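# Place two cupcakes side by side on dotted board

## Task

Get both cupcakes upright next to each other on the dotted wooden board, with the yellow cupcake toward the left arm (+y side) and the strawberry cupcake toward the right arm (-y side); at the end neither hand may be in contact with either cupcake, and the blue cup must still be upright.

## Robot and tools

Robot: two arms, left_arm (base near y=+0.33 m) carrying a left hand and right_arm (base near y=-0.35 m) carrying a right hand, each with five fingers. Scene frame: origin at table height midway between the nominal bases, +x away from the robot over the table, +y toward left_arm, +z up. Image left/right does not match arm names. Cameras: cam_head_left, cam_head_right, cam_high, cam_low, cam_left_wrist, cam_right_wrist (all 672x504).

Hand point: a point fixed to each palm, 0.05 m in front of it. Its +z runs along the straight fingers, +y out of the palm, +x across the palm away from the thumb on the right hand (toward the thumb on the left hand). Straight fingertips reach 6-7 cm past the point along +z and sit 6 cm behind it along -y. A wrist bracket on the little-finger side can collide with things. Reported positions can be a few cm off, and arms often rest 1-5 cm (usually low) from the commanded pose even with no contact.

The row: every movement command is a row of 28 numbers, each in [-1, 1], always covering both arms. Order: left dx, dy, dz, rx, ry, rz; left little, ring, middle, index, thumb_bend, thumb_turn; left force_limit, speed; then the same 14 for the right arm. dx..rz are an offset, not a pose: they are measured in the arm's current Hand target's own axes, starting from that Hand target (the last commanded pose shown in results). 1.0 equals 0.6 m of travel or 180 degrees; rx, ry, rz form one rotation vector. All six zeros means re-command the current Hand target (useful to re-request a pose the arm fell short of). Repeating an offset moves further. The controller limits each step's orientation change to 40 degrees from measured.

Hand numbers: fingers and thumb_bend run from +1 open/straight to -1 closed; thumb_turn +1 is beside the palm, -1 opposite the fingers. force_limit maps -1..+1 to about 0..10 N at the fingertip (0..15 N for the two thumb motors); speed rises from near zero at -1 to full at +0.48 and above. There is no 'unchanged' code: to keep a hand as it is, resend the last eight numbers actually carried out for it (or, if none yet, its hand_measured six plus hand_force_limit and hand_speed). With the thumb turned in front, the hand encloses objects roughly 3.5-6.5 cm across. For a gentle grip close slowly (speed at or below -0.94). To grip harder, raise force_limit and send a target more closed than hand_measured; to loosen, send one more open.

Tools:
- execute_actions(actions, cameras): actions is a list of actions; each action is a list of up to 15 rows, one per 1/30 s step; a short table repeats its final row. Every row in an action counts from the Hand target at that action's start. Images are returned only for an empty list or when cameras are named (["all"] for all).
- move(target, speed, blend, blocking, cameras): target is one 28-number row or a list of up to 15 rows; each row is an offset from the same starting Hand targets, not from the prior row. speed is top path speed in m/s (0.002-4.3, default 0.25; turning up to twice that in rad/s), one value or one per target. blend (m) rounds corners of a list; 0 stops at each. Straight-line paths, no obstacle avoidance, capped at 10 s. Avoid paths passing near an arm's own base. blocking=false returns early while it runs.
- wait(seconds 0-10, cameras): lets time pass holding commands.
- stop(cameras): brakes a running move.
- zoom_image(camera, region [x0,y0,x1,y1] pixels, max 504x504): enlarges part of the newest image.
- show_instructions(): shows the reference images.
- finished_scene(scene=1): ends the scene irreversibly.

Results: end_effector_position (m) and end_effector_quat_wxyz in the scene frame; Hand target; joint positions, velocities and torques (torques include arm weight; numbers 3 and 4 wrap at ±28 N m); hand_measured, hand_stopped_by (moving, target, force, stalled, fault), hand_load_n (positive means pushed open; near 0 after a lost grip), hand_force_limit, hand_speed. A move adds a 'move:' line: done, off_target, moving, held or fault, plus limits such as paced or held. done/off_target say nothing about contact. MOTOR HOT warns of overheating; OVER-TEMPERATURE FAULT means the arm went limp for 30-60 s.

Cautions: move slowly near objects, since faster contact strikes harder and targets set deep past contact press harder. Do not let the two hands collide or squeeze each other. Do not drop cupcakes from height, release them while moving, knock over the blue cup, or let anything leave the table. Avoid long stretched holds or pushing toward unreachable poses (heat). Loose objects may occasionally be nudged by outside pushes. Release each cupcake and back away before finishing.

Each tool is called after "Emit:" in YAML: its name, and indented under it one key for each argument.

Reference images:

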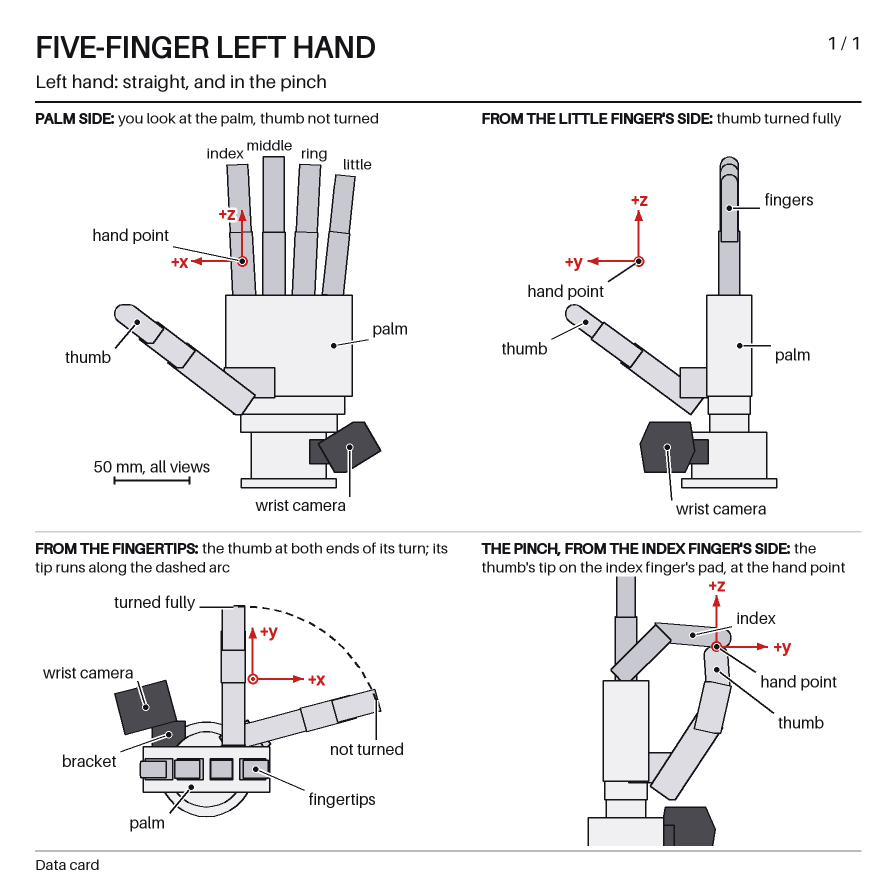

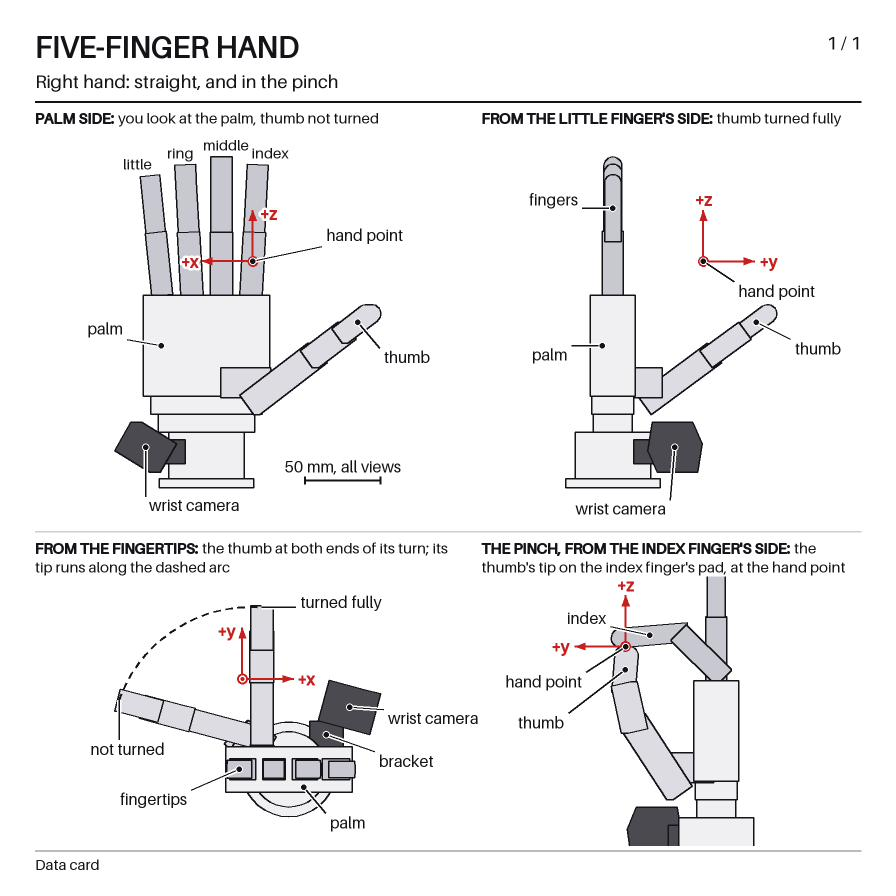

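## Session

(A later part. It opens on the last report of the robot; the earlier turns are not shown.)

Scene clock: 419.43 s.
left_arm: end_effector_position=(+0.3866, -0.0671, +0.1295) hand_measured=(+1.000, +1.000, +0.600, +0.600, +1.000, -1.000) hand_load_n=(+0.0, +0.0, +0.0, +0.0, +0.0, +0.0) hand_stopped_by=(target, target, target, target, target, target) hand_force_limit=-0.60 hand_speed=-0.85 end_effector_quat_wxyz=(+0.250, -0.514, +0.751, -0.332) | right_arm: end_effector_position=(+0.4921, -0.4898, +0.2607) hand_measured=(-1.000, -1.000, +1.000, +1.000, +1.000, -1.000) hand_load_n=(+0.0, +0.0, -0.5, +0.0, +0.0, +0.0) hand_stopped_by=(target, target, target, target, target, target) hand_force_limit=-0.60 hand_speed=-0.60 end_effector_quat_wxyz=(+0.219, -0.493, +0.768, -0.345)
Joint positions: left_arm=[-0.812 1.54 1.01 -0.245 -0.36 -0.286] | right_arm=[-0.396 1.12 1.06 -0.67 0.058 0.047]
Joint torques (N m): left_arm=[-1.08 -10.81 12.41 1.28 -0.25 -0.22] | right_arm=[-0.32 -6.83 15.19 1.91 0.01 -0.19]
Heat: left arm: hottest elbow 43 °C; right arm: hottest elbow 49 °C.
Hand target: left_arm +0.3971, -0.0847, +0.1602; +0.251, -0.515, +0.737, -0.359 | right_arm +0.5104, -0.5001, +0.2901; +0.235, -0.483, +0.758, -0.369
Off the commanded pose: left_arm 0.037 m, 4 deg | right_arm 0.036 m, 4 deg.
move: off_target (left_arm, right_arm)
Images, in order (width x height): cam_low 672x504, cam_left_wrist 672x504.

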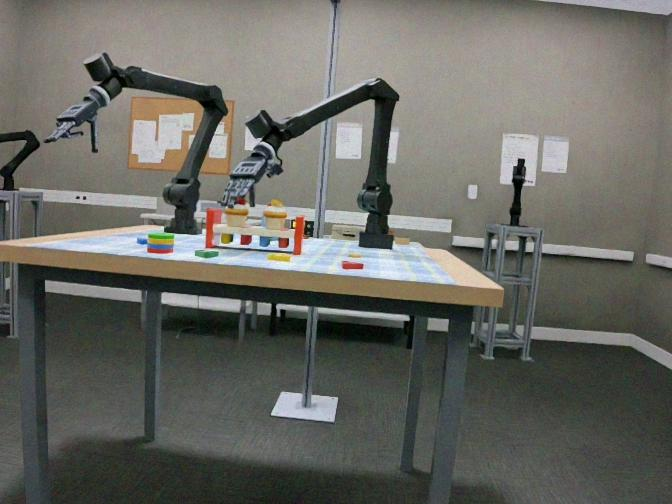

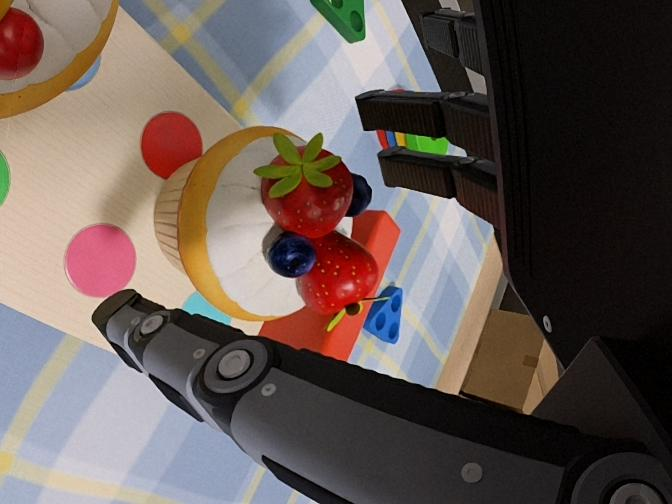

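Emit:
move:
  target: [0,-0.1313,-0.1027,0,0,0,1,1,0.6,0.6,1,-1,-0.6,-0.85,0,0,0,0,0,0,-1,-1,1,1,1,-1,-0.6,-0.6]
  speed: 0.1
  cameras: ["cam_head_left","cam_low","cam_left_wrist"]

Scene clock: 422.40 s.
left_arm: end_effector_position=(+0.3896, -0.0701, +0.2274) hand_measured=(+1.000, +1.000, +0.600, +0.600, +1.000, -1.000) hand_load_n=(+0.0, -0.5, +0.0, +0.0, -0.5, +0.0) hand_stopped_by=(target, target, target, target, target, target) hand_force_limit=-0.60 hand_speed=-0.85 end_effector_quat_wxyz=(+0.250, -0.514, +0.751, -0.332) | right_arm: end_effector_position=(+0.4921, -0.4898, +0.2607) hand_measured=(-1.000, -1.000, +1.000, +1.000, +1.000, -1.000) hand_load_n=(+0.0, +0.0, +0.0, +0.0, +0.0, +0.0) hand_stopped_by=(target, target, target, target, target, target) hand_force_limit=-0.60 hand_speed=-0.60 end_effector_quat_wxyz=(+0.219, -0.493, +0.768, -0.345)
Joint positions: left_arm=[-0.812 1.448 1.187 -0.514 -0.36 -0.286] | right_arm=[-0.396 1.12 1.06 -0.67 0.058 0.047]
Joint torques (N m): left_arm=[-1.08 -10.17 13.56 1.28 -0.26 -0.22] | right_arm=[-0.56 -6.77 15.15 1.92 0.02 -0.2]
Heat: left arm: hottest elbow 44 °C; right arm: hottest elbow 49 °C.
Hand target: left_arm +0.3970, -0.0847, +0.2600; +0.251, -0.515, +0.737, -0.359 | right_arm +0.5104, -0.5001, +0.2901; +0.235, -0.483, +0.758, -0.369
Off the commanded pose: left_arm 0.037 m, 4 deg | right_arm 0.036 m, 4 deg.
move: off_target (left_arm, right_arm)
Images, in order (width x height): cam_head_left 672x504, cam_low 672x504, cam_left_wrist 672x504.

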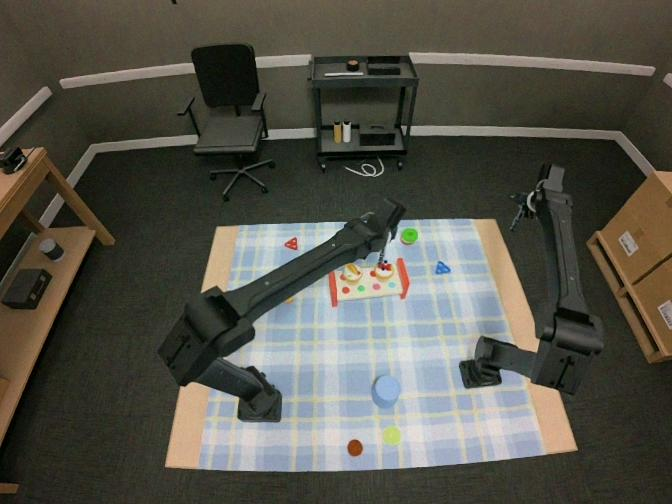

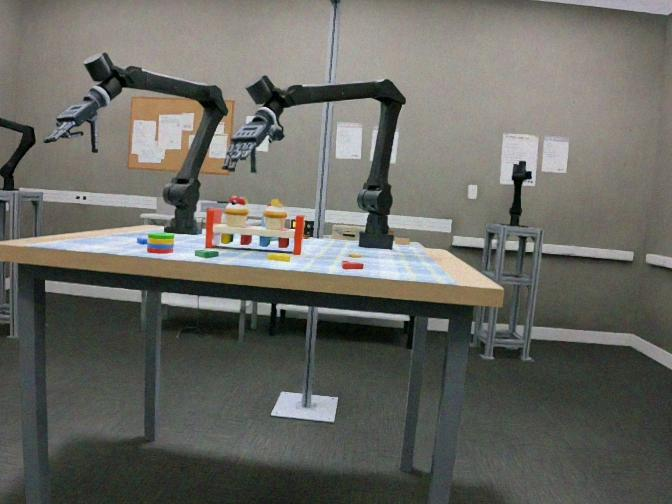

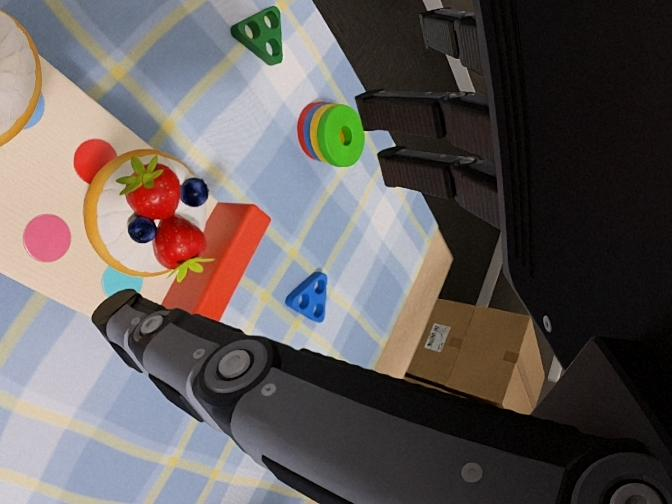

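Emit:
zoom_image:
  camera: "cam_low"
  region: [200, 180, 310, 260]

Emit:
zoom_image:
  camera: "cam_head_left"
  region: [310, 220, 430, 320]

Scaled by 4.582 from the camera's 672x504 image, which has a finer 960x720 frame.

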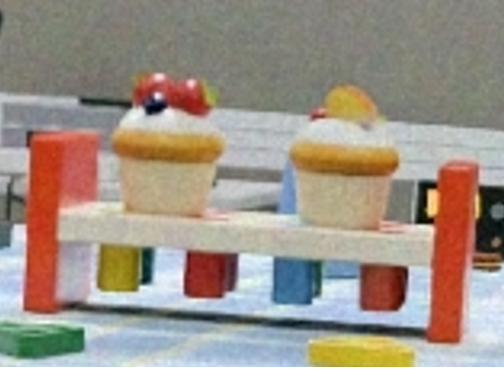

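Scaled by 4.200 from the camera's 672x504 image, which has a finer 960x720 frame.

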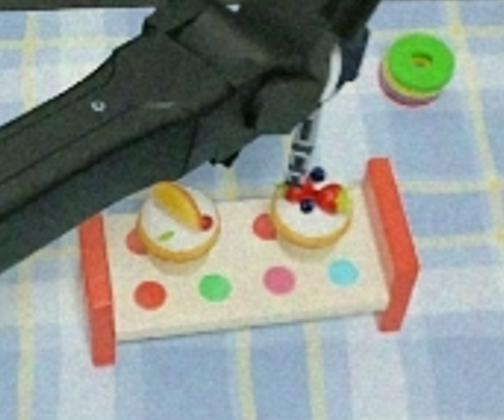

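Emit:
finished_scene:

The scene is finished: the task was done.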